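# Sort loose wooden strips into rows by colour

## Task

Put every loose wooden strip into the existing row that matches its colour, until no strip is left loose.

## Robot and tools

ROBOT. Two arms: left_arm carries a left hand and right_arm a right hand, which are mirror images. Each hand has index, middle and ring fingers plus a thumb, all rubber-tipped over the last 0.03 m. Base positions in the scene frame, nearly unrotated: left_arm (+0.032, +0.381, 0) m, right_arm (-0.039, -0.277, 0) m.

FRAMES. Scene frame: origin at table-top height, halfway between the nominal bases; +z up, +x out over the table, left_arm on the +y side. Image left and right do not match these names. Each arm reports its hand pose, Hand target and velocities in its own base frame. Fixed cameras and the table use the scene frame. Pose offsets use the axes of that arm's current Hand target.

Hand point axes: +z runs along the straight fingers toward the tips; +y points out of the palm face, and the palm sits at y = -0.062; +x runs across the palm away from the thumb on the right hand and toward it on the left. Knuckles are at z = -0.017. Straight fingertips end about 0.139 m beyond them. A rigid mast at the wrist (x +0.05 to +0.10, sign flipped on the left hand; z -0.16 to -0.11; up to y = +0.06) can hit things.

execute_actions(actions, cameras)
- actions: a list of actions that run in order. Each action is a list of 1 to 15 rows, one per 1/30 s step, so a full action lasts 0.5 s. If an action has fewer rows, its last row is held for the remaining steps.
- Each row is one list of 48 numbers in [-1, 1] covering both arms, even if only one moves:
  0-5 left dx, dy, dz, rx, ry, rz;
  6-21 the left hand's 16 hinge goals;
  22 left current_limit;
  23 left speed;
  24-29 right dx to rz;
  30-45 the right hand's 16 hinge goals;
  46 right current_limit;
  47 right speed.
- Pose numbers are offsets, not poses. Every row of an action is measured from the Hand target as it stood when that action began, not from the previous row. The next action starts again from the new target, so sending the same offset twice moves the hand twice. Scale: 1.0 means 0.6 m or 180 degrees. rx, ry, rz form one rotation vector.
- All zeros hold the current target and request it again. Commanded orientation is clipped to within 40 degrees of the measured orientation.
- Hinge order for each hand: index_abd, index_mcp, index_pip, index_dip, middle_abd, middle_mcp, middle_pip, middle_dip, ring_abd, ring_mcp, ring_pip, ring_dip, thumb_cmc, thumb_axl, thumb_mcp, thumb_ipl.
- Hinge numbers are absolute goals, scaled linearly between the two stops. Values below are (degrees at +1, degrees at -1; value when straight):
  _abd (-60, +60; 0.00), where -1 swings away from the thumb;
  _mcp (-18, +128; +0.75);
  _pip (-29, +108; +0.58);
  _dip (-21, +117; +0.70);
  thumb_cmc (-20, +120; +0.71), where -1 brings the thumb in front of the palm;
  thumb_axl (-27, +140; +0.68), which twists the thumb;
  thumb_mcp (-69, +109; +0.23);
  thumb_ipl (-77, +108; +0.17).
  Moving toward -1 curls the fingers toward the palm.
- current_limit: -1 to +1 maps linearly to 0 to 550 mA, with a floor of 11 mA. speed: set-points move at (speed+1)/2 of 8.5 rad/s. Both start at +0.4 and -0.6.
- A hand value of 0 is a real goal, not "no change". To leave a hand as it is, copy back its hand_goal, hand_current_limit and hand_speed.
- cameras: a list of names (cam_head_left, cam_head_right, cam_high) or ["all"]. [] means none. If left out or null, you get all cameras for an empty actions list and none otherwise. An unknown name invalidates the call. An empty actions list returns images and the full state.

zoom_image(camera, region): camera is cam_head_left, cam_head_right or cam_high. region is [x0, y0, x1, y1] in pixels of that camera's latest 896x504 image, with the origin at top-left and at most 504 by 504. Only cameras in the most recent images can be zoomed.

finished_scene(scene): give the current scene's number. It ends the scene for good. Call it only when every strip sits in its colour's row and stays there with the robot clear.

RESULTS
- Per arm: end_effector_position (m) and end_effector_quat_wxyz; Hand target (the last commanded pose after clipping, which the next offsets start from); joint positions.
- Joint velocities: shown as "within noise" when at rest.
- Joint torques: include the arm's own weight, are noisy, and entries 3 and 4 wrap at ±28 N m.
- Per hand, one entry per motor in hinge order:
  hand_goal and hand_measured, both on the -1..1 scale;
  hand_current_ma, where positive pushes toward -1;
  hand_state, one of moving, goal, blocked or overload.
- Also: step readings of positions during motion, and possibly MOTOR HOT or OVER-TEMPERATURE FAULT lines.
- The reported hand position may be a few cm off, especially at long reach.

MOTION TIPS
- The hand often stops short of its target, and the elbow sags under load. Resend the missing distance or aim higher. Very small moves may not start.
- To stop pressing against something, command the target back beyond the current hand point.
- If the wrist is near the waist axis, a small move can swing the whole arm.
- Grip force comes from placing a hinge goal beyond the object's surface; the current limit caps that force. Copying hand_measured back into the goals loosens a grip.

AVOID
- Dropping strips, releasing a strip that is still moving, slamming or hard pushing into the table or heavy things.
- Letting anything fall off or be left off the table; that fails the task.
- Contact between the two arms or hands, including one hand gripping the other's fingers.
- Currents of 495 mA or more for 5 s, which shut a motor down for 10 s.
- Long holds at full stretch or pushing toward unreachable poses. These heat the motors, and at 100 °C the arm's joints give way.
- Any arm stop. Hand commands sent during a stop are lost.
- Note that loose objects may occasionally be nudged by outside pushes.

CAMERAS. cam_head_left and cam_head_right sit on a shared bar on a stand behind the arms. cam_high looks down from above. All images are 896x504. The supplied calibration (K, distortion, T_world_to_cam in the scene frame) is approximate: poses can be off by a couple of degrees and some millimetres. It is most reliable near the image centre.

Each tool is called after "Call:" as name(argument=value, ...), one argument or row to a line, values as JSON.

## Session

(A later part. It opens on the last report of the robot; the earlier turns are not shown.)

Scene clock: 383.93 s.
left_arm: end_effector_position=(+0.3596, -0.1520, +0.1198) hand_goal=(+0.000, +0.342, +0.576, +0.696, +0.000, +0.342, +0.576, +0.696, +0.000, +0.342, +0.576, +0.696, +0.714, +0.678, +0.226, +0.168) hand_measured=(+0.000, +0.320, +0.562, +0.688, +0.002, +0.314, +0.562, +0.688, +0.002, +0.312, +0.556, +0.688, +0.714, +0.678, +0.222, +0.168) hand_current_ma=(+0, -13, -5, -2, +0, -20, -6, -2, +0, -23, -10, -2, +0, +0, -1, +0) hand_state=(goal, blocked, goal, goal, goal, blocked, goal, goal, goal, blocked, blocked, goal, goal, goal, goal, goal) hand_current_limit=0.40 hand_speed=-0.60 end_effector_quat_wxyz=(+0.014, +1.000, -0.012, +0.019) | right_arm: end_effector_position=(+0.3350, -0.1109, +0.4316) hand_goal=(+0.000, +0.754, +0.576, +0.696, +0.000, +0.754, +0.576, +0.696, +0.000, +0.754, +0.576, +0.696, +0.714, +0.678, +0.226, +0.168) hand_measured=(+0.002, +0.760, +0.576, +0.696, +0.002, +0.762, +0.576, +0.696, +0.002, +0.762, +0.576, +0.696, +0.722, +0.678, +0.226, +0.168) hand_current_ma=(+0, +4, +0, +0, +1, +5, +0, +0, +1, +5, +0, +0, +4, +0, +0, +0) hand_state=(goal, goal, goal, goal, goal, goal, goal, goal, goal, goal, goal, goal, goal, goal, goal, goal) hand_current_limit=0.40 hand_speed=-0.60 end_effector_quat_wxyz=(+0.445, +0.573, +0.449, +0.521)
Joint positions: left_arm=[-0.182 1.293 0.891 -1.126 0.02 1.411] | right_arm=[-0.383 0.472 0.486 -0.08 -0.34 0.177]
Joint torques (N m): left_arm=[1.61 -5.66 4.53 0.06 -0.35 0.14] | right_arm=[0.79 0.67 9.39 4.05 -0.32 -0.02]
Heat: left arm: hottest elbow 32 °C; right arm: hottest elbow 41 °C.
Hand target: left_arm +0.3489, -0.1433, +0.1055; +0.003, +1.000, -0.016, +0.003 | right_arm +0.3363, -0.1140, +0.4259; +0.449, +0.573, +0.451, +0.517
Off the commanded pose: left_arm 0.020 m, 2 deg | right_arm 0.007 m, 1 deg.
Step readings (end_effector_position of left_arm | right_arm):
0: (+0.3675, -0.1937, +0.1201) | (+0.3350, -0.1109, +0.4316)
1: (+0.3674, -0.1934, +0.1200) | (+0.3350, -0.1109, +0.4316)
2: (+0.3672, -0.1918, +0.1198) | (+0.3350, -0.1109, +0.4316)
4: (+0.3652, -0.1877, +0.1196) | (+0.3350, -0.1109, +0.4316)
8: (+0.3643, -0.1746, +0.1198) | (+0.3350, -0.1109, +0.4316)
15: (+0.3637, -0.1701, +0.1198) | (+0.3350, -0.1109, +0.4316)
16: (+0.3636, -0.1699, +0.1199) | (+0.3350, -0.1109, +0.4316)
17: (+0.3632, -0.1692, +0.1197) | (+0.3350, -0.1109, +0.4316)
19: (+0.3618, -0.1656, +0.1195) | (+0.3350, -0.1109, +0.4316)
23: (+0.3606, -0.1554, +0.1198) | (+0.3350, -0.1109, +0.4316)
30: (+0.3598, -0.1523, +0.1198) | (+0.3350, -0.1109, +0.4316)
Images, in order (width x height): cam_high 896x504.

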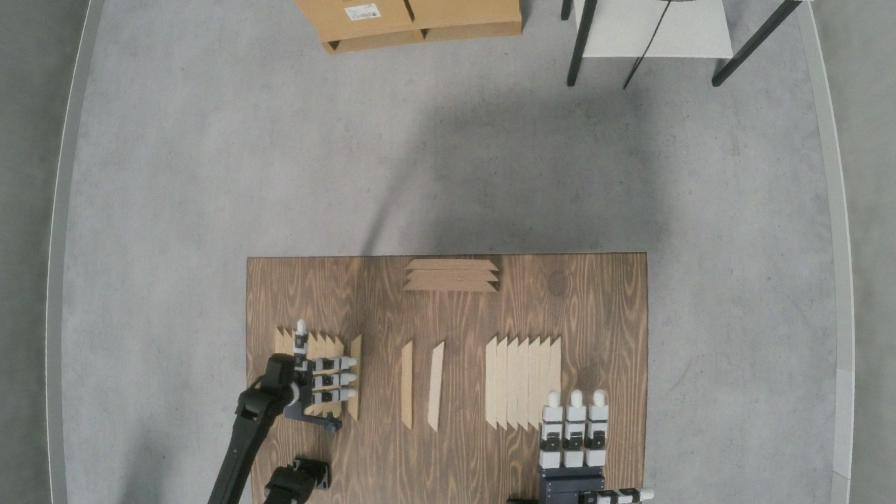

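Call:
execute_actions(
  actions=[
    [[-0.004,-0.05,0,0,0,0,0,0.342,0.576,0.696,0,0.342,0.576,0.696,0,0.342,0.576,0.696,0.714,0.678,0.226,0.168,0.4,-0.6,0,0,0,0,0,0,0,0.754,0.576,0.696,0,0.754,0.576,0.696,0,0.754,0.576,0.696,0.714,0.678,0.226,0.168,0.4,-0.6]],
  ],
  cameras=["cam_high"],
)

Call:
zoom_image(
  camera="cam_high",
  region=[260, 310, 420, 440],
)

Scene clock: 398.30 s.
left_arm: end_effector_position=(+0.3591, -0.1216, +0.1194) hand_goal=(+0.000, +0.342, +0.576, +0.696, +0.000, +0.342, +0.576, +0.696, +0.000, +0.342, +0.576, +0.696, +0.714, +0.678, +0.226, +0.168) hand_measured=(+0.002, +0.320, +0.562, +0.688, +0.004, +0.312, +0.560, +0.688, +0.004, +0.310, +0.554, +0.686, +0.714, +0.678, +0.222, +0.168) hand_current_ma=(+0, -14, -5, -2, +0, -22, -6, -2, +0, -26, -12, -3, +0, +0, -1, +0) hand_state=(goal, blocked, goal, goal, goal, blocked, goal, goal, goal, blocked, blocked, goal, goal, goal, goal, goal) hand_current_limit=0.40 hand_speed=-0.60 end_effector_quat_wxyz=(+0.013, +1.000, -0.010, +0.021) | right_arm: end_effector_position=(+0.3350, -0.1109, +0.4316) hand_goal=(+0.000, +0.754, +0.576, +0.696, +0.000, +0.754, +0.576, +0.696, +0.000, +0.754, +0.576, +0.696, +0.714, +0.678, +0.226, +0.168) hand_measured=(+0.002, +0.760, +0.576, +0.696, +0.002, +0.762, +0.576, +0.696, +0.002, +0.762, +0.576, +0.696, +0.722, +0.678, +0.226, +0.168) hand_current_ma=(+0, +4, +0, +0, +1, +5, +0, +0, +1, +5, +0, +0, +4, +0, +0, +0) hand_state=(goal, goal, goal, goal, goal, goal, goal, goal, goal, goal, goal, goal, goal, goal, goal, goal) hand_current_limit=0.40 hand_speed=-0.60 end_effector_quat_wxyz=(+0.445, +0.573, +0.449, +0.521)
Joint positions: left_arm=[-0.094 1.279 0.877 -1.126 0.023 1.496] | right_arm=[-0.383 0.472 0.486 -0.08 -0.34 0.177]
Joint torques (N m): left_arm=[1.85 -5.48 4.6 0.02 -0.43 0.24] | right_arm=[0.79 0.62 9.35 4.03 -0.32 -0.02]
Heat: left arm: hottest elbow 32 °C; right arm: hottest elbow 41 °C.
Hand target: left_arm +0.3474, -0.1132, +0.1053; +0.003, +1.000, -0.016, +0.003 | right_arm +0.3363, -0.1140, +0.4259; +0.449, +0.573, +0.451, +0.517
Off the commanded pose: left_arm 0.020 m, 2 deg | right_arm 0.007 m, 1 deg.
Step readings (end_effector_position of left_arm | right_arm):
0: (+0.3596, -0.1521, +0.1198) | (+0.3350, -0.1109, +0.4316)
1: (+0.3597, -0.1517, +0.1198) | (+0.3350, -0.1109, +0.4316)
2: (+0.3594, -0.1505, +0.1196) | (+0.3350, -0.1109, +0.4316)
4: (+0.3590, -0.1441, +0.1195) | (+0.3350, -0.1109, +0.4316)
8: (+0.3597, -0.1268, +0.1196) | (+0.3350, -0.1109, +0.4316)
15: (+0.3593, -0.1216, +0.1194) | (+0.3350, -0.1109, +0.4316)
Images, in order (width x height): cam_high 896x504.

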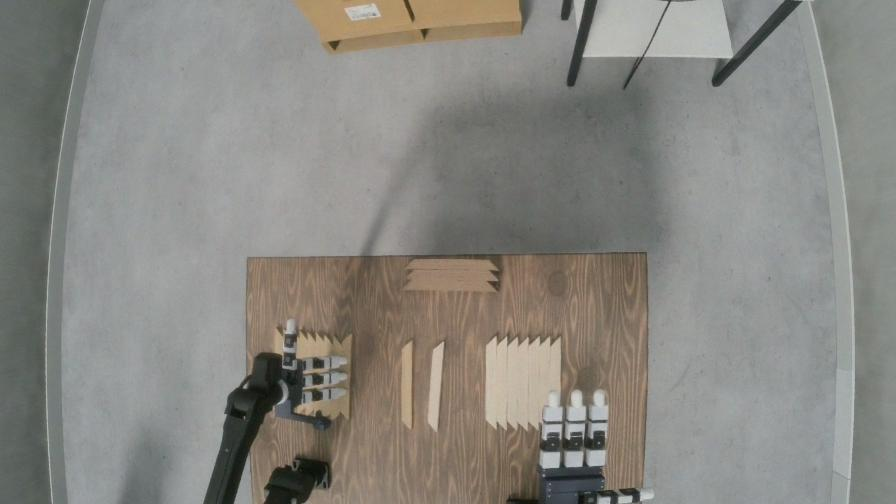

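Scaled by 3.150 from the camera's 896x504 image, which has a finer 1280x720 frame.

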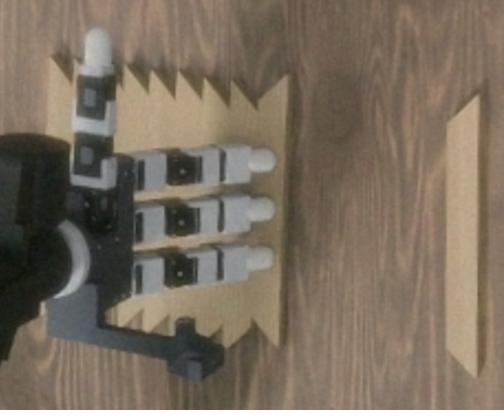

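Call:
execute_actions(
  actions=[
    [[0,0.008,-0.1,0,0,0,0,0.342,0.576,0.696,0,0.342,0.576,0.696,0,0.342,0.576,0.696,0.714,0.678,0.226,0.168,0.4,-0.6,0,0,0,0,0,0,0,0.754,0.576,0.696,0,0.754,0.576,0.696,0,0.754,0.576,0.696,0.714,0.678,0.226,0.168,0.4,-0.6]],
    [[0.0096,0.17,0,0,0,0,0,0.342,0.576,0.696,0,0.342,0.576,0.696,0,0.342,0.576,0.696,0.714,0.678,0.226,0.168,0.4,-0.6,0,0,0,0,0,0,0,0.754,0.576,0.696,0,0.754,0.576,0.696,0,0.754,0.576,0.696,0.714,0.678,0.226,0.168,0.4,-0.6]],
    [[0.0096,0.17,0.02,0,0,-0.0128,0,0.342,0.576,0.696,0,0.342,0.576,0.696,0,0.342,0.576,0.696,0.714,0.678,0.226,0.168,0.4,-0.6,0,0,0,0,0,0,0,0.754,0.576,0.696,0,0.754,0.576,0.696,0,0.754,0.576,0.696,0.714,0.678,0.226,0.168,0.4,-0.6]],
    [[0,0,0.03,0,0,0,0,0.342,0.576,0.696,0,0.342,0.576,0.696,0,0.342,0.576,0.696,0.714,0.678,0.226,0.168,0.4,-0.6,0,0,0,0,0,0,0,0.754,0.576,0.696,0,0.754,0.576,0.696,0,0.754,0.576,0.696,0.714,0.678,0.226,0.168,0.4,-0.6]],
  ],
  cameras=["cam_high"],
)

Call:
zoom_image(
  camera="cam_high",
  region=[260, 300, 460, 440],
)

Scene clock: 423.03 s.
left_arm: end_effector_position=(+0.3366, -0.3152, +0.1259) hand_goal=(+0.000, +0.342, +0.576, +0.696, +0.000, +0.342, +0.576, +0.696, +0.000, +0.342, +0.576, +0.696, +0.714, +0.678, +0.226, +0.168) hand_measured=(+0.002, +0.346, +0.576, +0.694, +0.002, +0.346, +0.576, +0.694, +0.002, +0.346, +0.576, +0.694, +0.714, +0.678, +0.222, +0.168) hand_current_ma=(+0, +1, +0, +0, +0, +1, +0, +0, +0, +1, +0, +0, +0, +0, -1, +0) hand_state=(goal, goal, goal, goal, goal, goal, goal, goal, goal, goal, goal, goal, goal, goal, goal, goal) hand_current_limit=0.40 hand_speed=-0.60 end_effector_quat_wxyz=(-0.006, +1.000, -0.004, -0.012) | right_arm: end_effector_position=(+0.3350, -0.1109, +0.4316) hand_goal=(+0.000, +0.754, +0.576, +0.696, +0.000, +0.754, +0.576, +0.696, +0.000, +0.754, +0.576, +0.696, +0.714, +0.678, +0.226, +0.168) hand_measured=(+0.002, +0.760, +0.576, +0.696, +0.002, +0.762, +0.576, +0.696, +0.002, +0.762, +0.576, +0.696, +0.722, +0.678, +0.226, +0.168) hand_current_ma=(+0, +4, +0, +0, +1, +5, +0, +0, +1, +5, +0, +0, +4, +0, +0, +0) hand_state=(goal, goal, goal, goal, goal, goal, goal, goal, goal, goal, goal, goal, goal, goal, goal, goal) hand_current_limit=0.40 hand_speed=-0.60 end_effector_quat_wxyz=(+0.445, +0.573, +0.449, +0.521)
Joint positions: left_arm=[-0.628 1.443 1.068 -1.223 0.004 0.95] | right_arm=[-0.383 0.472 0.486 -0.08 -0.34 0.177]
Joint torques (N m): left_arm=[0.85 -7.47 8.53 0.54 0.1 -0.16] | right_arm=[0.91 0.62 9.37 4.01 -0.31 -0.02]
Heat: left arm: hottest elbow 31 °C; right arm: hottest elbow 41 °C.
Hand target: left_arm +0.3521, -0.3220, +0.1363; +0.003, +1.000, +0.004, +0.002 | right_arm +0.3363, -0.1140, +0.4259; +0.449, +0.573, +0.451, +0.517
Off the commanded pose: left_arm 0.020 m, 2 deg | right_arm 0.007 m, 1 deg.
Step readings (end_effector_position of left_arm | right_arm):
0: (+0.3591, -0.1216, +0.1194) | (+0.3350, -0.1109, +0.4316)
1: (+0.3585, -0.1215, +0.1194) | (+0.3350, -0.1109, +0.4316)
2: (+0.3558, -0.1211, +0.1197) | (+0.3350, -0.1109, +0.4316)
4: (+0.3457, -0.1191, +0.1218) | (+0.3350, -0.1109, +0.4316)
8: (+0.3282, -0.1163, +0.1289) | (+0.3350, -0.1109, +0.4316)
15: (+0.3310, -0.1165, +0.1422) | (+0.3350, -0.1109, +0.4316)
16: (+0.3312, -0.1172, +0.1427) | (+0.3350, -0.1109, +0.4316)
17: (+0.3309, -0.1212, +0.1429) | (+0.3350, -0.1109, +0.4316)
19: (+0.3279, -0.1413, +0.1445) | (+0.3350, -0.1109, +0.4316)
23: (+0.3150, -0.1961, +0.1504) | (+0.3350, -0.1109, +0.4316)
30: (+0.3246, -0.2131, +0.1486) | (+0.3350, -0.1109, +0.4316)
31: (+0.3257, -0.2136, +0.1475) | (+0.3350, -0.1109, +0.4316)
32: (+0.3268, -0.2163, +0.1466) | (+0.3350, -0.1109, +0.4316)
34: (+0.3267, -0.2351, +0.1452) | (+0.3350, -0.1109, +0.4316)
38: (+0.3173, -0.2901, +0.1418) | (+0.3350, -0.1109, +0.4316)
45: (+0.3242, -0.3107, +0.1340) | (+0.3350, -0.1109, +0.4316)
46: (+0.3253, -0.3107, +0.1336) | (+0.3350, -0.1109, +0.4316)
47: (+0.3264, -0.3109, +0.1332) | (+0.3350, -0.1109, +0.4316)
49: (+0.3299, -0.3120, +0.1323) | (+0.3350, -0.1109, +0.4316)
53: (+0.3346, -0.3145, +0.1286) | (+0.3350, -0.1109, +0.4316)
60: (+0.3364, -0.3152, +0.1259) | (+0.3350, -0.1109, +0.4316)
Images, in order (width x height): cam_high 896x504.

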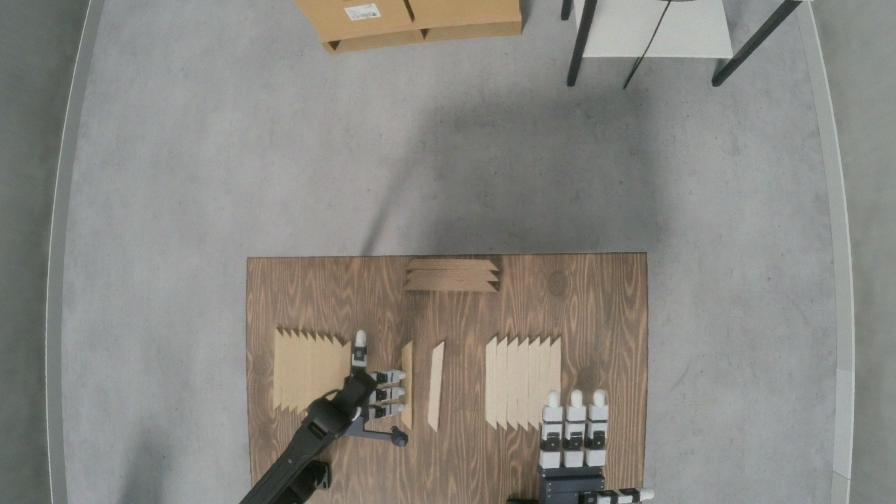

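Scaled by 2.520 from the camera's 896x504 image, which has a finer 1280x720 frame.

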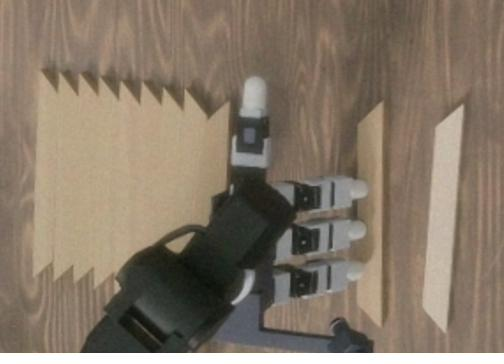

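Call:
execute_actions(
  actions=[
    [[0.01,0.015,-0.008,0,0,0,0,0.342,0.576,0.696,0,0.342,0.576,0.696,0,0.342,0.576,0.696,0.714,0.678,0.226,0.168,0.4,-0.6,0,0,0,0,0,0,0,0.754,0.576,0.696,0,0.754,0.576,0.696,0,0.754,0.576,0.696,0.714,0.678,0.226,0.168,0.4,-0.6]],
  ],
  cameras=["cam_high"],
)

Call:
zoom_image(
  camera="cam_high",
  region=[260, 300, 460, 440],
)

Scene clock: 433.90 s.
left_arm: end_effector_position=(+0.3418, -0.3182, +0.1252) hand_goal=(+0.000, +0.342, +0.576, +0.696, +0.000, +0.342, +0.576, +0.696, +0.000, +0.342, +0.576, +0.696, +0.714, +0.678, +0.226, +0.168) hand_measured=(-0.002, +0.344, +0.576, +0.694, +0.002, +0.346, +0.576, +0.694, +0.002, +0.346, +0.576, +0.694, +0.714, +0.678, +0.222, +0.168) hand_current_ma=(+0, +0, +0, +0, +0, +1, +0, +0, +0, +1, +0, +0, +0, +0, -1, +0) hand_state=(goal, goal, goal, goal, goal, goal, goal, goal, goal, goal, goal, goal, goal, goal, goal, goal) hand_current_limit=0.40 hand_speed=-0.60 end_effector_quat_wxyz=(-0.007, +1.000, +0.000, -0.012) | right_arm: end_effector_position=(+0.3350, -0.1109, +0.4316) hand_goal=(+0.000, +0.754, +0.576, +0.696, +0.000, +0.754, +0.576, +0.696, +0.000, +0.754, +0.576, +0.696, +0.714, +0.678, +0.226, +0.168) hand_measured=(+0.002, +0.760, +0.576, +0.696, +0.002, +0.762, +0.576, +0.696, +0.002, +0.762, +0.576, +0.696, +0.722, +0.678, +0.226, +0.168) hand_current_ma=(+0, +4, +0, +0, +1, +5, +0, +0, +1, +5, +0, +0, +4, +0, +0, +0) hand_state=(goal, goal, goal, goal, goal, goal, goal, goal, goal, goal, goal, goal, goal, goal, goal, goal) hand_current_limit=0.40 hand_speed=-0.60 end_effector_quat_wxyz=(+0.445, +0.573, +0.449, +0.521)
Joint positions: left_arm=[-0.628 1.458 1.083 -1.223 0.003 0.943] | right_arm=[-0.383 0.472 0.486 -0.08 -0.34 0.177]
Joint torques (N m): left_arm=[-0.03 -7.36 9.96 -0.03 0.12 -0.17] | right_arm=[0.85 0.62 9.4 4.05 -0.32 -0.02]
Heat: left arm: hottest elbow 32 °C; right arm: hottest elbow 41 °C.
Hand target: left_arm +0.3582, -0.3310, +0.1412; +0.003, +1.000, +0.004, +0.003 | right_arm +0.3363, -0.1140, +0.4259; +0.449, +0.573, +0.451, +0.517
Off the commanded pose: left_arm 0.026 m, 2 deg | right_arm 0.007 m, 1 deg.
Step readings (end_effector_position of left_arm | right_arm):
0: (+0.3366, -0.3152, +0.1259) | (+0.3350, -0.1109, +0.4316)
1: (+0.3366, -0.3152, +0.1259) | (+0.3350, -0.1109, +0.4316)
2: (+0.3367, -0.3152, +0.1258) | (+0.3350, -0.1109, +0.4316)
4: (+0.3372, -0.3153, +0.1250) | (+0.3350, -0.1109, +0.4316)
8: (+0.3402, -0.3172, +0.1252) | (+0.3350, -0.1109, +0.4316)
15: (+0.3418, -0.3182, +0.1252) | (+0.3350, -0.1109, +0.4316)
Images, in order (width x height): cam_high 896x504.

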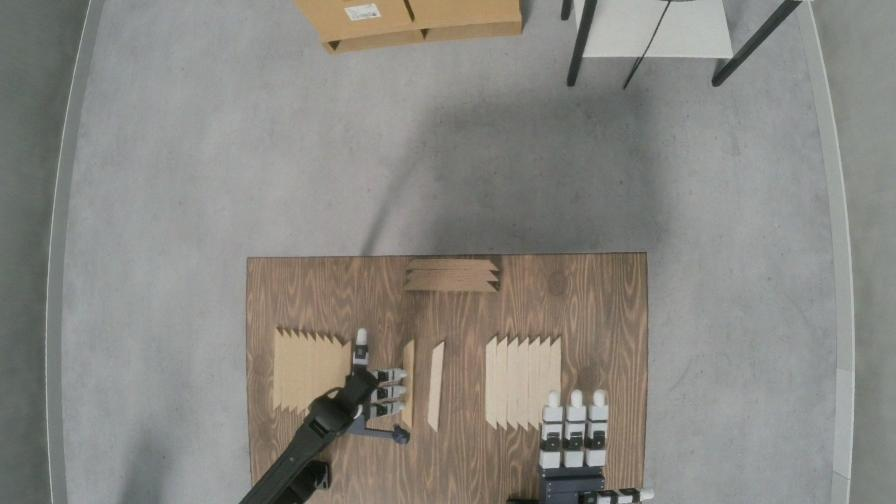

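Scaled by 2.520 from the camera's 896x504 image, which has a finer 1280x720 frame.

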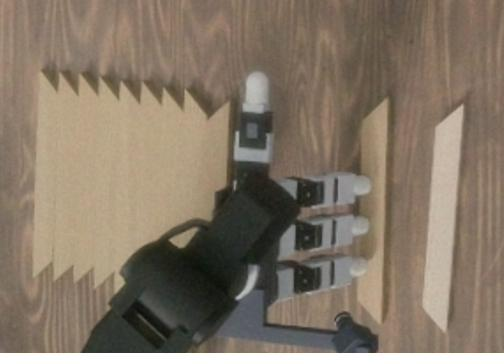

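Call:
execute_actions(
  actions=[
    [[0,0.0,-0.03,0,0,0,0,0.342,0.576,0.696,0,0.342,0.576,0.696,0,0.342,0.576,0.696,0.714,0.678,0.226,0.168,0.4,-0.6,0,0,0,0,0,0,0,0.754,0.576,0.696,0,0.754,0.576,0.696,0,0.754,0.576,0.696,0.714,0.678,0.226,0.168,0.4,-0.6]],
    [[0.005,0.01,-0.01,0,0,0,0,0.342,0.576,0.696,0,0.342,0.576,0.696,0,0.342,0.576,0.696,0.714,0.678,0.226,0.168,0.4,-0.6,0,0,0,0,0,0,0,0.754,0.576,0.696,0,0.754,0.576,0.696,0,0.754,0.576,0.696,0.714,0.678,0.226,0.168,0.4,-0.6]],
  ],
  cameras=["cam_high"],
)

Call:
zoom_image(
  camera="cam_high",
  region=[260, 300, 460, 440],
)

Scene clock: 447.13 s.
left_arm: end_effector_position=(+0.3483, -0.3226, +0.1468) hand_goal=(+0.000, +0.342, +0.576, +0.696, +0.000, +0.342, +0.576, +0.696, +0.000, +0.342, +0.576, +0.696, +0.714, +0.678, +0.226, +0.168) hand_measured=(-0.002, +0.344, +0.576, +0.694, +0.002, +0.346, +0.576, +0.694, +0.002, +0.346, +0.576, +0.694, +0.714, +0.678, +0.222, +0.168) hand_current_ma=(+0, +0, +0, +0, +0, +1, +0, +0, +0, +1, +0, +0, +0, +0, -1, +0) hand_state=(goal, goal, goal, goal, goal, goal, goal, goal, goal, goal, goal, goal, goal, goal, goal, goal) hand_current_limit=0.40 hand_speed=-0.60 end_effector_quat_wxyz=(-0.007, +1.000, +0.004, -0.013) | right_arm: end_effector_position=(+0.3350, -0.1109, +0.4316) hand_goal=(+0.000, +0.754, +0.576, +0.696, +0.000, +0.754, +0.576, +0.696, +0.000, +0.754, +0.576, +0.696, +0.714, +0.678, +0.226, +0.168) hand_measured=(+0.002, +0.760, +0.576, +0.696, +0.002, +0.762, +0.576, +0.696, +0.002, +0.762, +0.576, +0.696, +0.722, +0.678, +0.226, +0.168) hand_current_ma=(+0, +4, +0, +0, +1, +5, +0, +0, +1, +5, +0, +0, +4, +0, +0, +0) hand_state=(goal, goal, goal, goal, goal, goal, goal, goal, goal, goal, goal, goal, goal, goal, goal, goal) hand_current_limit=0.40 hand_speed=-0.60 end_effector_quat_wxyz=(+0.445, +0.573, +0.449, +0.521)
Joint positions: left_arm=[-0.629 1.458 1.143 -1.285 0.003 0.934] | right_arm=[-0.383 0.472 0.486 -0.08 -0.34 0.177]
Joint torques (N m): left_arm=[-0.67 -8.12 10.13 -0.16 0.13 -0.2] | right_arm=[0.85 0.67 9.36 4.03 -0.32 -0.02]
Heat: left arm: hottest elbow 33 °C; right arm: hottest elbow 41 °C.
Hand target: left_arm +0.3611, -0.3368, +0.1652; +0.003, +1.000, +0.004, +0.002 | right_arm +0.3363, -0.1140, +0.4259; +0.449, +0.573, +0.451, +0.517
Off the commanded pose: left_arm 0.027 m, 2 deg | right_arm 0.007 m, 1 deg.
Step readings (end_effector_position of left_arm | right_arm):
0: (+0.3418, -0.3182, +0.1252) | (+0.3350, -0.1109, +0.4316)
1: (+0.3418, -0.3182, +0.1254) | (+0.3350, -0.1109, +0.4316)
2: (+0.3417, -0.3181, +0.1259) | (+0.3350, -0.1109, +0.4316)
4: (+0.3411, -0.3176, +0.1279) | (+0.3350, -0.1109, +0.4316)
8: (+0.3425, -0.3186, +0.1336) | (+0.3350, -0.1109, +0.4316)
15: (+0.3432, -0.3191, +0.1361) | (+0.3350, -0.1109, +0.4316)
16: (+0.3430, -0.3189, +0.1361) | (+0.3350, -0.1109, +0.4316)
17: (+0.3430, -0.3189, +0.1364) | (+0.3350, -0.1109, +0.4316)
19: (+0.3433, -0.3190, +0.1381) | (+0.3350, -0.1109, +0.4316)
23: (+0.3468, -0.3215, +0.1441) | (+0.3350, -0.1109, +0.4316)
30: (+0.3484, -0.3227, +0.1468) | (+0.3350, -0.1109, +0.4316)
Images, in order (width x height): cam_high 896x504.

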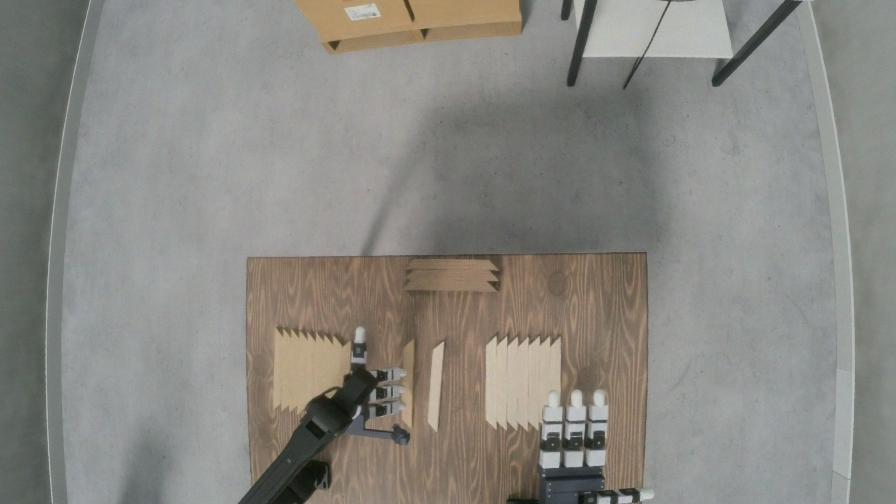

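Scaled by 2.520 from the camera's 896x504 image, which has a finer 1280x720 frame.

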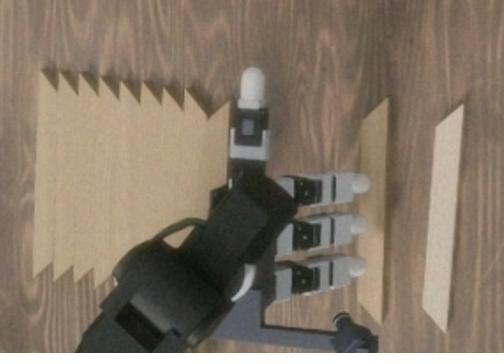

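Call:
execute_actions(
  actions=[
    [[0.01,0.03,0.0,0,0,0,0,0.342,0.576,0.696,0,0.342,0.576,0.696,0,0.342,0.576,0.696,0.714,0.678,0.226,0.168,0.4,-0.6,0,0,0,0,0,0,0,0.754,0.576,0.696,0,0.754,0.576,0.696,0,0.754,0.576,0.696,0.714,0.678,0.226,0.168,0.4,-0.6]],
  ],
  cameras=["cam_high"],
)

Call:
zoom_image(
  camera="cam_high",
  region=[260, 300, 460, 440],
)

Scene clock: 461.03 s.
left_arm: end_effector_position=(+0.3528, -0.3410, +0.1464) hand_goal=(+0.000, +0.342, +0.576, +0.696, +0.000, +0.342, +0.576, +0.696, +0.000, +0.342, +0.576, +0.696, +0.714, +0.678, +0.226, +0.168) hand_measured=(-0.002, +0.344, +0.576, +0.694, +0.002, +0.346, +0.576, +0.694, +0.002, +0.346, +0.576, +0.694, +0.714, +0.678, +0.222, +0.168) hand_current_ma=(+0, +0, +0, +0, +0, +1, +0, +0, +0, +1, +0, +0, +0, +0, -1, +0) hand_state=(goal, goal, goal, goal, goal, goal, goal, goal, goal, goal, goal, goal, goal, goal, goal, goal) hand_current_limit=0.40 hand_speed=-0.60 end_effector_quat_wxyz=(-0.008, +1.000, +0.002, -0.013) | right_arm: end_effector_position=(+0.3350, -0.1109, +0.4316) hand_goal=(+0.000, +0.754, +0.576, +0.696, +0.000, +0.754, +0.576, +0.696, +0.000, +0.754, +0.576, +0.696, +0.714, +0.678, +0.226, +0.168) hand_measured=(+0.002, +0.760, +0.576, +0.696, +0.002, +0.762, +0.576, +0.696, +0.002, +0.762, +0.576, +0.696, +0.722, +0.678, +0.226, +0.168) hand_current_ma=(+0, +4, +0, +0, +1, +5, +0, +0, +1, +5, +0, +0, +4, +0, +0, +0) hand_state=(goal, goal, goal, goal, goal, goal, goal, goal, goal, goal, goal, goal, goal, goal, goal, goal) hand_current_limit=0.40 hand_speed=-0.60 end_effector_quat_wxyz=(+0.445, +0.573, +0.449, +0.521)
Joint positions: left_arm=[-0.658 1.497 1.184 -1.288 0.003 0.91] | right_arm=[-0.383 0.472 0.486 -0.08 -0.34 0.177]
Joint torques (N m): left_arm=[-0.32 -8.18 10.32 -0.16 0.12 -0.12] | right_arm=[0.85 0.56 9.37 4.03 -0.32 -0.02]
Heat: left arm: hottest elbow 35 °C; right arm: hottest elbow 41 °C.
Hand target: left_arm +0.3672, -0.3547, +0.1654; +0.003, +1.000, +0.004, +0.002 | right_arm +0.3363, -0.1140, +0.4259; +0.449, +0.573, +0.451, +0.517
Off the commanded pose: left_arm 0.028 m, 2 deg | right_arm 0.007 m, 1 deg.
Step readings (end_effector_position of left_arm | right_arm):
0: (+0.3483, -0.3226, +0.1468) | (+0.3350, -0.1109, +0.4316)
1: (+0.3483, -0.3228, +0.1469) | (+0.3350, -0.1109, +0.4316)
2: (+0.3485, -0.3234, +0.1470) | (+0.3350, -0.1109, +0.4316)
4: (+0.3499, -0.3272, +0.1474) | (+0.3350, -0.1109, +0.4316)
8: (+0.3527, -0.3377, +0.1478) | (+0.3350, -0.1109, +0.4316)
15: (+0.3526, -0.3411, +0.1464) | (+0.3350, -0.1109, +0.4316)
Images, in order (width x height): cam_high 896x504.

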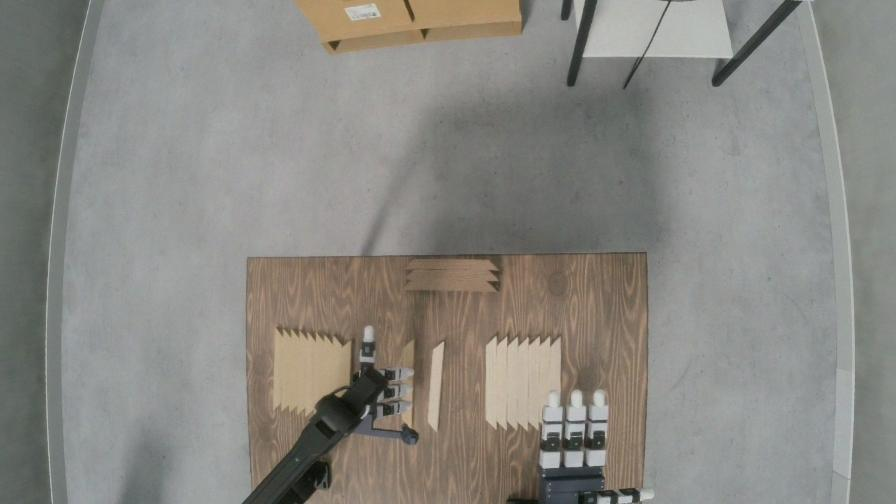

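Scaled by 2.520 from the camera's 896x504 image, which has a finer 1280x720 frame.

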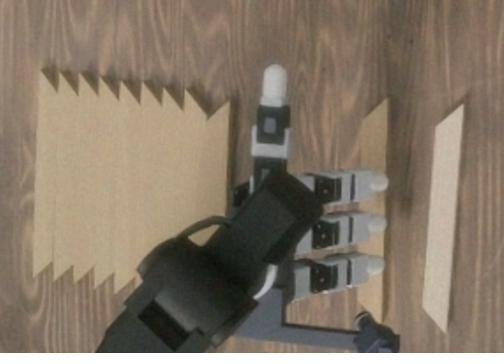

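Call:
execute_actions(
  actions=[
    [[0.012,-0.016,0.05,0,0,0,0,0.342,0.576,0.696,0,0.342,0.576,0.696,0,0.342,0.576,0.696,0.714,0.678,0.226,0.168,0.4,-0.6,0,0,0,0,0,0,0,0.754,0.576,0.696,0,0.754,0.576,0.696,0,0.754,0.576,0.696,0.714,0.678,0.226,0.168,0.4,-0.6]],
    [[0,0,0.02,0,0,0,0,0.342,0.576,0.696,0,0.342,0.576,0.696,0,0.342,0.576,0.696,0.714,0.678,0.226,0.168,0.4,-0.6,0,0,0,0,0,0,0,0.754,0.576,0.696,0,0.754,0.576,0.696,0,0.754,0.576,0.696,0.714,0.678,0.226,0.168,0.4,-0.6]],
  ],
  cameras=["cam_high"],
)

Call:
zoom_image(
  camera="cam_high",
  region=[260, 300, 460, 440],
)

Scene clock: 476.33 s.
left_arm: end_effector_position=(+0.3724, -0.3491, +0.1316) hand_goal=(+0.000, +0.342, +0.576, +0.696, +0.000, +0.342, +0.576, +0.696, +0.000, +0.342, +0.576, +0.696, +0.714, +0.678, +0.226, +0.168) hand_measured=(-0.002, +0.344, +0.576, +0.694, +0.002, +0.346, +0.576, +0.694, +0.002, +0.346, +0.576, +0.694, +0.714, +0.678, +0.222, +0.168) hand_current_ma=(+0, +0, +0, +0, +0, +1, +0, +0, +0, +1, +0, +0, +0, +0, -1, +0) hand_state=(goal, goal, goal, goal, goal, goal, goal, goal, goal, goal, goal, goal, goal, goal, goal, goal) hand_current_limit=0.40 hand_speed=-0.60 end_effector_quat_wxyz=(+0.006, +1.000, +0.005, +0.005) | right_arm: end_effector_position=(+0.3350, -0.1109, +0.4316) hand_goal=(+0.000, +0.754, +0.576, +0.696, +0.000, +0.754, +0.576, +0.696, +0.000, +0.754, +0.576, +0.696, +0.714, +0.678, +0.226, +0.168) hand_measured=(+0.002, +0.760, +0.576, +0.696, +0.002, +0.762, +0.576, +0.696, +0.002, +0.762, +0.576, +0.696, +0.722, +0.678, +0.226, +0.168) hand_current_ma=(+0, +4, +0, +0, +1, +5, +0, +0, +1, +5, +0, +0, +4, +0, +0, +0) hand_state=(goal, goal, goal, goal, goal, goal, goal, goal, goal, goal, goal, goal, goal, goal, goal, goal) hand_current_limit=0.40 hand_speed=-0.60 end_effector_quat_wxyz=(+0.445, +0.573, +0.449, +0.521)
Joint positions: left_arm=[-0.646 1.535 1.178 -1.199 0.003 0.915] | right_arm=[-0.383 0.472 0.486 -0.08 -0.34 0.177]
Joint torques (N m): left_arm=[1.08 -8.53 5.65 0.64 0.11 0.06] | right_arm=[0.91 0.67 9.36 4.04 -0.32 -0.02]
Heat: left arm: hottest elbow 35 °C; right arm: hottest elbow 41 °C.
Hand target: left_arm +0.3745, -0.3454, +0.1235; +0.003, +1.000, +0.004, +0.003 | right_arm +0.3363, -0.1140, +0.4259; +0.449, +0.573, +0.451, +0.517
Off the commanded pose: left_arm 0.009 m, 0 deg | right_arm 0.007 m, 1 deg.
Step readings (end_effector_position of left_arm | right_arm):
0: (+0.3528, -0.3410, +0.1464) | (+0.3350, -0.1109, +0.4316)
1: (+0.3528, -0.3410, +0.1464) | (+0.3350, -0.1109, +0.4316)
2: (+0.3533, -0.3414, +0.1462) | (+0.3350, -0.1109, +0.4316)
4: (+0.3566, -0.3437, +0.1452) | (+0.3350, -0.1109, +0.4316)
8: (+0.3643, -0.3463, +0.1402) | (+0.3350, -0.1109, +0.4316)
15: (+0.3682, -0.3459, +0.1362) | (+0.3350, -0.1109, +0.4316)
16: (+0.3685, -0.3460, +0.1362) | (+0.3350, -0.1109, +0.4316)
17: (+0.3690, -0.3465, +0.1365) | (+0.3350, -0.1109, +0.4316)
19: (+0.3710, -0.3480, +0.1364) | (+0.3350, -0.1109, +0.4316)
23: (+0.3736, -0.3500, +0.1358) | (+0.3350, -0.1109, +0.4316)
30: (+0.3724, -0.3491, +0.1317) | (+0.3350, -0.1109, +0.4316)
Images, in order (width x height): cam_high 896x504.

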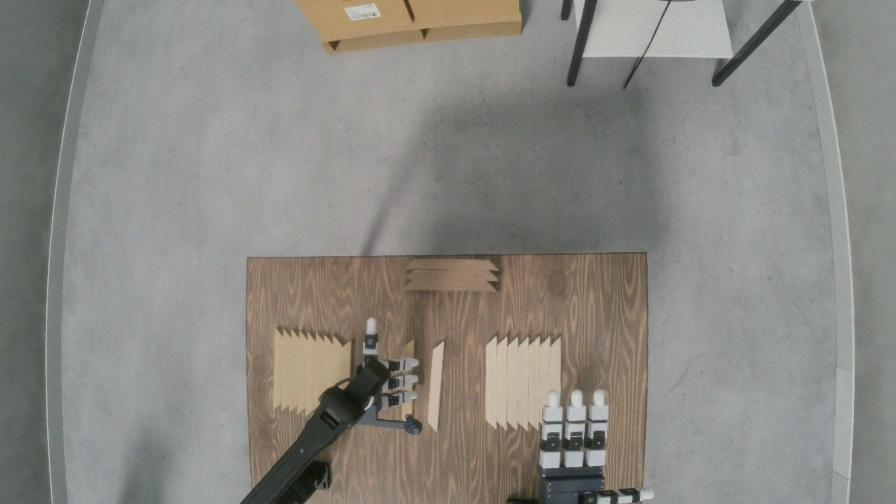

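Scaled by 2.520 from the camera's 896x504 image, which has a finer 1280x720 frame.

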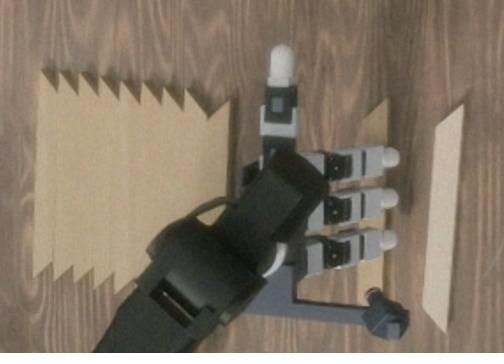

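Call:
execute_actions(
  actions=[
    [[-0.012,-0.025,-0.02,0,0,0,0,0.342,0.576,0.696,0,0.342,0.576,0.696,0,0.342,0.576,0.696,0.714,0.678,0.226,0.168,0.4,-0.6,0,0,0,0,0,0,0,0.754,0.576,0.696,0,0.754,0.576,0.696,0,0.754,0.576,0.696,0.714,0.678,0.226,0.168,0.4,-0.6]],
    [[0,0,0.01,0,0,0,0,0.342,0.576,0.696,0,0.342,0.576,0.696,0,0.342,0.576,0.696,0.714,0.678,0.226,0.168,0.4,-0.6,0,0,0,0,0,0,0,0.754,0.576,0.696,0,0.754,0.576,0.696,0,0.754,0.576,0.696,0.714,0.678,0.226,0.168,0.4,-0.6]],
  ],
  cameras=["cam_high"],
)

Call:
zoom_image(
  camera="cam_high",
  region=[260, 300, 460, 440],
)

Scene clock: 488.07 s.
left_arm: end_effector_position=(+0.3660, -0.3347, +0.1286) hand_goal=(+0.000, +0.342, +0.576, +0.696, +0.000, +0.342, +0.576, +0.696, +0.000, +0.342, +0.576, +0.696, +0.714, +0.678, +0.226, +0.168) hand_measured=(-0.002, +0.344, +0.576, +0.694, +0.002, +0.346, +0.576, +0.694, +0.002, +0.346, +0.576, +0.694, +0.714, +0.678, +0.222, +0.168) hand_current_ma=(+0, +0, +0, +0, +0, +1, +0, +0, +0, +1, +0, +0, +0, +0, -1, +0) hand_state=(goal, goal, goal, goal, goal, goal, goal, goal, goal, goal, goal, goal, goal, goal, goal, goal) hand_current_limit=0.40 hand_speed=-0.60 end_effector_quat_wxyz=(+0.001, +1.000, +0.005, -0.001) | right_arm: end_effector_position=(+0.3350, -0.1109, +0.4316) hand_goal=(+0.000, +0.754, +0.576, +0.696, +0.000, +0.754, +0.576, +0.696, +0.000, +0.754, +0.576, +0.696, +0.714, +0.678, +0.226, +0.168) hand_measured=(+0.002, +0.760, +0.576, +0.696, +0.002, +0.762, +0.576, +0.696, +0.002, +0.762, +0.576, +0.696, +0.722, +0.678, +0.226, +0.168) hand_current_ma=(+0, +4, +0, +0, +1, +5, +0, +0, +1, +5, +0, +0, +4, +0, +0, +0) hand_state=(goal, goal, goal, goal, goal, goal, goal, goal, goal, goal, goal, goal, goal, goal, goal, goal) hand_current_limit=0.40 hand_speed=-0.60 end_effector_quat_wxyz=(+0.445, +0.573, +0.449, +0.521)
Joint positions: left_arm=[-0.628 1.512 1.146 -1.205 0.003 0.933] | right_arm=[-0.383 0.472 0.486 -0.08 -0.34 0.177]
Joint torques (N m): left_arm=[0.91 -9.93 5.74 0.5 0.11 0.08] | right_arm=[0.85 0.67 9.39 4.01 -0.32 -0.02]
Heat: left arm: hottest elbow 34 °C; right arm: hottest elbow 41 °C.
Hand target: left_arm +0.3672, -0.3304, +0.1292; +0.003, +1.000, +0.004, +0.003 | right_arm +0.3363, -0.1140, +0.4259; +0.449, +0.573, +0.451, +0.517
Off the commanded pose: left_arm 0.004 m, 0 deg | right_arm 0.007 m, 1 deg.
Step readings (end_effector_position of left_arm | right_arm):
0: (+0.3724, -0.3491, +0.1316) | (+0.3350, -0.1109, +0.4316)
1: (+0.3724, -0.3491, +0.1316) | (+0.3350, -0.1109, +0.4316)
2: (+0.3725, -0.3483, +0.1311) | (+0.3350, -0.1109, +0.4316)
4: (+0.3721, -0.3452, +0.1295) | (+0.3350, -0.1109, +0.4316)
8: (+0.3688, -0.3392, +0.1279) | (+0.3350, -0.1109, +0.4316)
15: (+0.3691, -0.3370, +0.1327) | (+0.3350, -0.1109, +0.4316)
16: (+0.3691, -0.3370, +0.1329) | (+0.3350, -0.1109, +0.4316)
17: (+0.3691, -0.3370, +0.1329) | (+0.3350, -0.1109, +0.4316)
19: (+0.3686, -0.3367, +0.1322) | (+0.3350, -0.1109, +0.4316)
23: (+0.3666, -0.3351, +0.1295) | (+0.3350, -0.1109, +0.4316)
30: (+0.3660, -0.3347, +0.1286) | (+0.3350, -0.1109, +0.4316)
Images, in order (width x height): cam_high 896x504.

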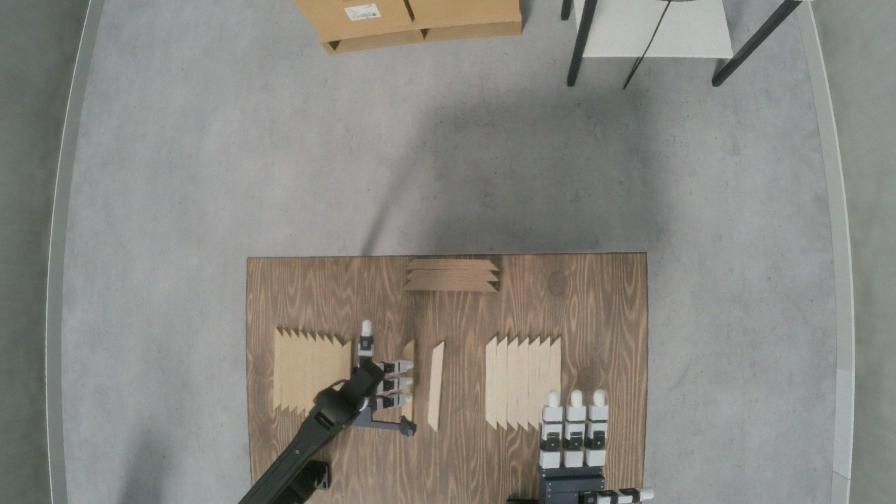

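Scaled by 2.520 from the camera's 896x504 image, which has a finer 1280x720 frame.

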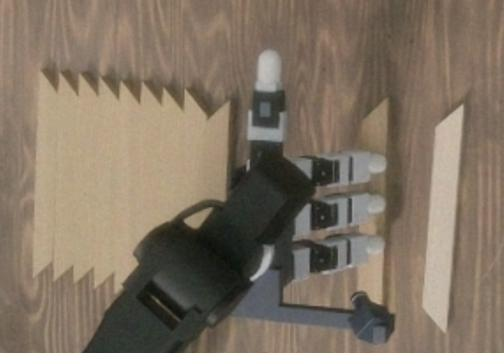

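Call:
execute_actions(
  actions=[
    [[-0.002,-0.004,0.038,0,0,0,0,0.342,0.576,0.696,0,0.342,0.576,0.696,0,0.342,0.576,0.696,0.714,0.678,0.226,0.168,0.4,-0.6,0,0,0,0,0,0,0,0.754,0.576,0.696,0,0.754,0.576,0.696,0,0.754,0.576,0.696,0.714,0.678,0.226,0.168,0.4,-0.6]],
    [[-0.003,-0.04,0,0,0,0.003,0,0.342,0.576,0.696,0,0.342,0.576,0.696,0,0.342,0.576,0.696,0.714,0.678,0.226,0.168,0.4,-0.6,0,0,0,0,0,0,0,0.754,0.576,0.696,0,0.754,0.576,0.696,0,0.754,0.576,0.696,0.714,0.678,0.226,0.168,0.4,-0.6]],
    [[-0.003,-0.04,0,0,0,0.003,0,0.342,0.576,0.696,0,0.342,0.576,0.696,0,0.342,0.576,0.696,0.714,0.678,0.226,0.168,0.4,-0.6,0,0,0,0,0,0,0,0.754,0.576,0.696,0,0.754,0.576,0.696,0,0.754,0.576,0.696,0.714,0.678,0.226,0.168,0.4,-0.6]],
  ],
  cameras=["cam_high"],
)

Call:
zoom_image(
  camera="cam_high",
  region=[260, 300, 460, 440],
)

Scene clock: 501.93 s.
left_arm: end_effector_position=(+0.3685, -0.2898, +0.1208) hand_goal=(+0.000, +0.342, +0.576, +0.696, +0.000, +0.342, +0.576, +0.696, +0.000, +0.342, +0.576, +0.696, +0.714, +0.678, +0.226, +0.168) hand_measured=(-0.004, +0.322, +0.564, +0.690, +0.000, +0.320, +0.564, +0.690, +0.002, +0.320, +0.560, +0.690, +0.714, +0.678, +0.222, +0.168) hand_current_ma=(-1, -11, -4, -1, +0, -14, -4, -1, +0, -15, -7, -1, +0, +0, -1, +0) hand_state=(goal, goal, goal, goal, goal, blocked, goal, goal, goal, blocked, goal, goal, goal, goal, goal, goal) hand_current_limit=0.40 hand_speed=-0.60 end_effector_quat_wxyz=(+0.015, +1.000, +0.000, +0.013) | right_arm: end_effector_position=(+0.3350, -0.1109, +0.4316) hand_goal=(+0.000, +0.754, +0.576, +0.696, +0.000, +0.754, +0.576, +0.696, +0.000, +0.754, +0.576, +0.696, +0.714, +0.678, +0.226, +0.168) hand_measured=(+0.002, +0.760, +0.576, +0.696, +0.002, +0.762, +0.576, +0.696, +0.002, +0.762, +0.576, +0.696, +0.722, +0.678, +0.226, +0.168) hand_current_ma=(+0, +4, +0, +0, +1, +5, +0, +0, +1, +5, +0, +0, +4, +0, +0, +0) hand_state=(goal, goal, goal, goal, goal, goal, goal, goal, goal, goal, goal, goal, goal, goal, goal, goal) hand_current_limit=0.40 hand_speed=-0.60 end_effector_quat_wxyz=(+0.445, +0.573, +0.449, +0.521)
Joint positions: left_arm=[-0.528 1.444 1.041 -1.13 0.013 1.044] | right_arm=[-0.383 0.472 0.486 -0.08 -0.34 0.177]
Joint torques (N m): left_arm=[0.85 -7.71 4.64 0.35 -0.23 0.16] | right_arm=[0.85 0.73 9.39 4.01 -0.32 -0.01]
Heat: left arm: hottest elbow 33 °C; right arm: hottest elbow 41 °C.
Hand target: left_arm +0.3621, -0.2802, +0.1062; +0.003, +1.000, -0.005, +0.002 | right_arm +0.3363, -0.1140, +0.4259; +0.449, +0.573, +0.451, +0.517
Off the commanded pose: left_arm 0.019 m, 2 deg | right_arm 0.007 m, 1 deg.
Step readings (end_effector_position of left_arm | right_arm):
0: (+0.3660, -0.3347, +0.1286) | (+0.3350, -0.1109, +0.4316)
1: (+0.3659, -0.3346, +0.1284) | (+0.3350, -0.1109, +0.4316)
2: (+0.3662, -0.3346, +0.1273) | (+0.3350, -0.1109, +0.4316)
4: (+0.3667, -0.3342, +0.1237) | (+0.3350, -0.1109, +0.4316)
8: (+0.3671, -0.3332, +0.1226) | (+0.3350, -0.1109, +0.4316)
15: (+0.3674, -0.3341, +0.1223) | (+0.3350, -0.1109, +0.4316)
16: (+0.3674, -0.3337, +0.1222) | (+0.3350, -0.1109, +0.4316)
17: (+0.3678, -0.3324, +0.1222) | (+0.3350, -0.1109, +0.4316)
19: (+0.3677, -0.3287, +0.1220) | (+0.3350, -0.1109, +0.4316)
23: (+0.3685, -0.3193, +0.1214) | (+0.3350, -0.1109, +0.4316)
30: (+0.3690, -0.3149, +0.1214) | (+0.3350, -0.1109, +0.4316)
31: (+0.3688, -0.3146, +0.1212) | (+0.3350, -0.1109, +0.4316)
32: (+0.3683, -0.3137, +0.1210) | (+0.3350, -0.1109, +0.4316)
34: (+0.3668, -0.3090, +0.1206) | (+0.3350, -0.1109, +0.4316)
38: (+0.3680, -0.2953, +0.1211) | (+0.3350, -0.1109, +0.4316)
45: (+0.3685, -0.2899, +0.1208) | (+0.3350, -0.1109, +0.4316)
Images, in order (width x height): cam_high 896x504.

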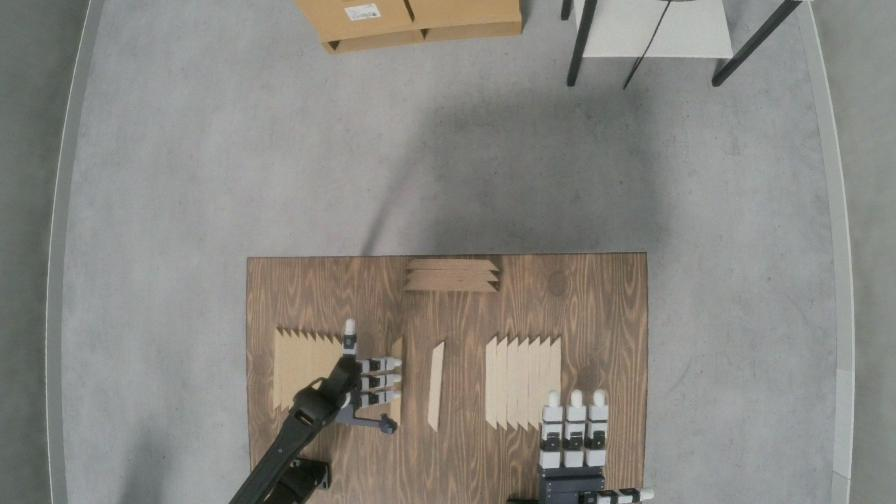

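Scaled by 2.520 from the camera's 896x504 image, which has a finer 1280x720 frame.

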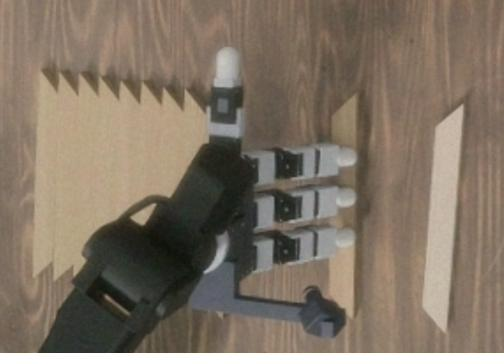

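Call:
execute_actions(
  actions=[
    [[-0.012,-0.056,0,0,0,0.0047,0,0.342,0.576,0.696,0,0.342,0.576,0.696,0,0.342,0.576,0.696,0.714,0.678,0.226,0.168,0.4,-0.6,0,0,0,0,0,0,0,0.754,0.576,0.696,0,0.754,0.576,0.696,0,0.754,0.576,0.696,0.714,0.678,0.226,0.168,0.4,-0.6]],
    [[-0.012,-0.056,0,0,0,0.0047,0,0.342,0.576,0.696,0,0.342,0.576,0.696,0,0.342,0.576,0.696,0.714,0.678,0.226,0.168,0.4,-0.6,0,0,0,0,0,0,0,0.754,0.576,0.696,0,0.754,0.576,0.696,0,0.754,0.576,0.696,0.714,0.678,0.226,0.168,0.4,-0.6]],
  ],
  cameras=["cam_high"],
)

Call:
zoom_image(
  camera="cam_high",
  region=[260, 300, 460, 440],
)

Scene clock: 524.23 s.
left_arm: end_effector_position=(+0.3586, -0.2216, +0.1203) hand_goal=(+0.000, +0.342, +0.576, +0.696, +0.000, +0.342, +0.576, +0.696, +0.000, +0.342, +0.576, +0.696, +0.714, +0.678, +0.226, +0.168) hand_measured=(-0.002, +0.322, +0.564, +0.690, +0.002, +0.316, +0.564, +0.690, +0.004, +0.314, +0.558, +0.688, +0.714, +0.678, +0.222, +0.168) hand_current_ma=(+0, -11, -4, -1, +0, -17, -5, -1, +0, -20, -9, -2, +0, +0, -1, +0) hand_state=(goal, goal, goal, goal, goal, blocked, goal, goal, goal, blocked, goal, goal, goal, goal, goal, goal) hand_current_limit=0.40 hand_speed=-0.60 end_effector_quat_wxyz=(+0.015, +1.000, -0.014, +0.017) | right_arm: end_effector_position=(+0.3350, -0.1109, +0.4316) hand_goal=(+0.000, +0.754, +0.576, +0.696, +0.000, +0.754, +0.576, +0.696, +0.000, +0.754, +0.576, +0.696, +0.714, +0.678, +0.226, +0.168) hand_measured=(+0.002, +0.760, +0.576, +0.696, +0.002, +0.762, +0.576, +0.696, +0.002, +0.762, +0.576, +0.696, +0.722, +0.678, +0.226, +0.168) hand_current_ma=(+0, +4, +0, +0, +1, +5, +0, +0, +1, +5, +0, +0, +4, +0, +0, +0) hand_state=(goal, goal, goal, goal, goal, goal, goal, goal, goal, goal, goal, goal, goal, goal, goal, goal) hand_current_limit=0.40 hand_speed=-0.60 end_effector_quat_wxyz=(+0.445, +0.573, +0.449, +0.521)
Joint positions: left_arm=[-0.374 1.344 0.939 -1.123 0.015 1.224] | right_arm=[-0.383 0.472 0.486 -0.08 -0.34 0.177]
Joint torques (N m): left_arm=[1.03 -6.12 4.6 0.08 -0.21 0.19] | right_arm=[0.85 0.67 9.36 4 -0.32 -0.02]
Heat: left arm: hottest elbow 33 °C; right arm: hottest elbow 41 °C.
Hand target: left_arm +0.3491, -0.2127, +0.1057; +0.003, +1.000, -0.020, +0.002 | right_arm +0.3363, -0.1140, +0.4259; +0.449, +0.573, +0.451, +0.517
Off the commanded pose: left_arm 0.019 m, 2 deg | right_arm 0.007 m, 1 deg.
Step readings (end_effector_position of left_arm | right_arm):
0: (+0.3686, -0.2897, +0.1208) | (+0.3350, -0.1109, +0.4316)
1: (+0.3685, -0.2892, +0.1207) | (+0.3350, -0.1109, +0.4316)
2: (+0.3679, -0.2872, +0.1202) | (+0.3350, -0.1109, +0.4316)
4: (+0.3655, -0.2809, +0.1200) | (+0.3350, -0.1109, +0.4316)
8: (+0.3639, -0.2627, +0.1208) | (+0.3350, -0.1109, +0.4316)
15: (+0.3637, -0.2559, +0.1208) | (+0.3350, -0.1109, +0.4316)
16: (+0.3635, -0.2554, +0.1206) | (+0.3350, -0.1109, +0.4316)
17: (+0.3634, -0.2529, +0.1202) | (+0.3350, -0.1109, +0.4316)
19: (+0.3609, -0.2465, +0.1199) | (+0.3350, -0.1109, +0.4316)
23: (+0.3594, -0.2287, +0.1205) | (+0.3350, -0.1109, +0.4316)
30: (+0.3588, -0.2219, +0.1203) | (+0.3350, -0.1109, +0.4316)
Images, in order (width x height): cam_high 896x504.

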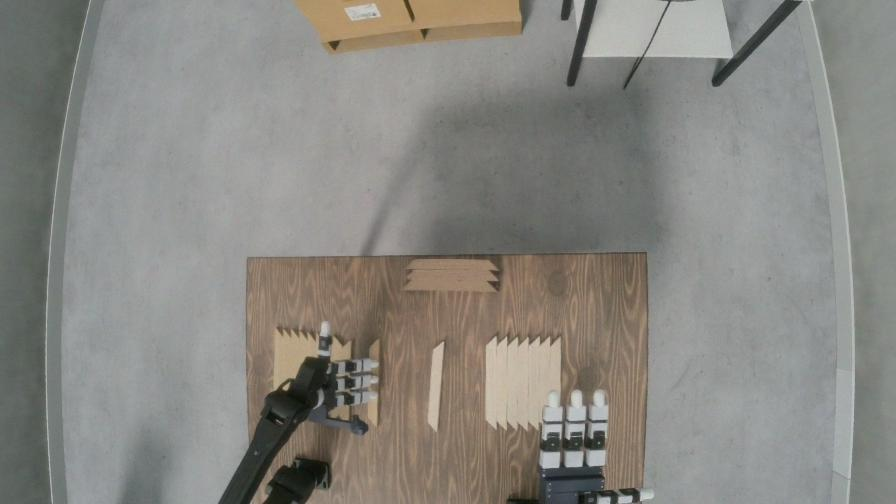

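Scaled by 2.520 from the camera's 896x504 image, which has a finer 1280x720 frame.

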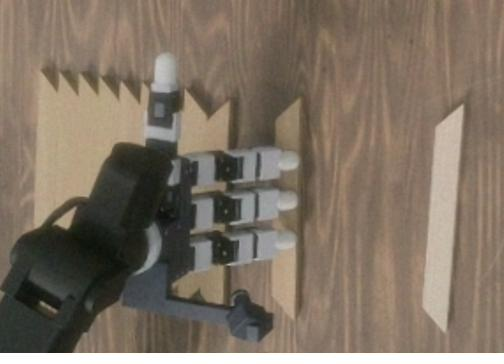

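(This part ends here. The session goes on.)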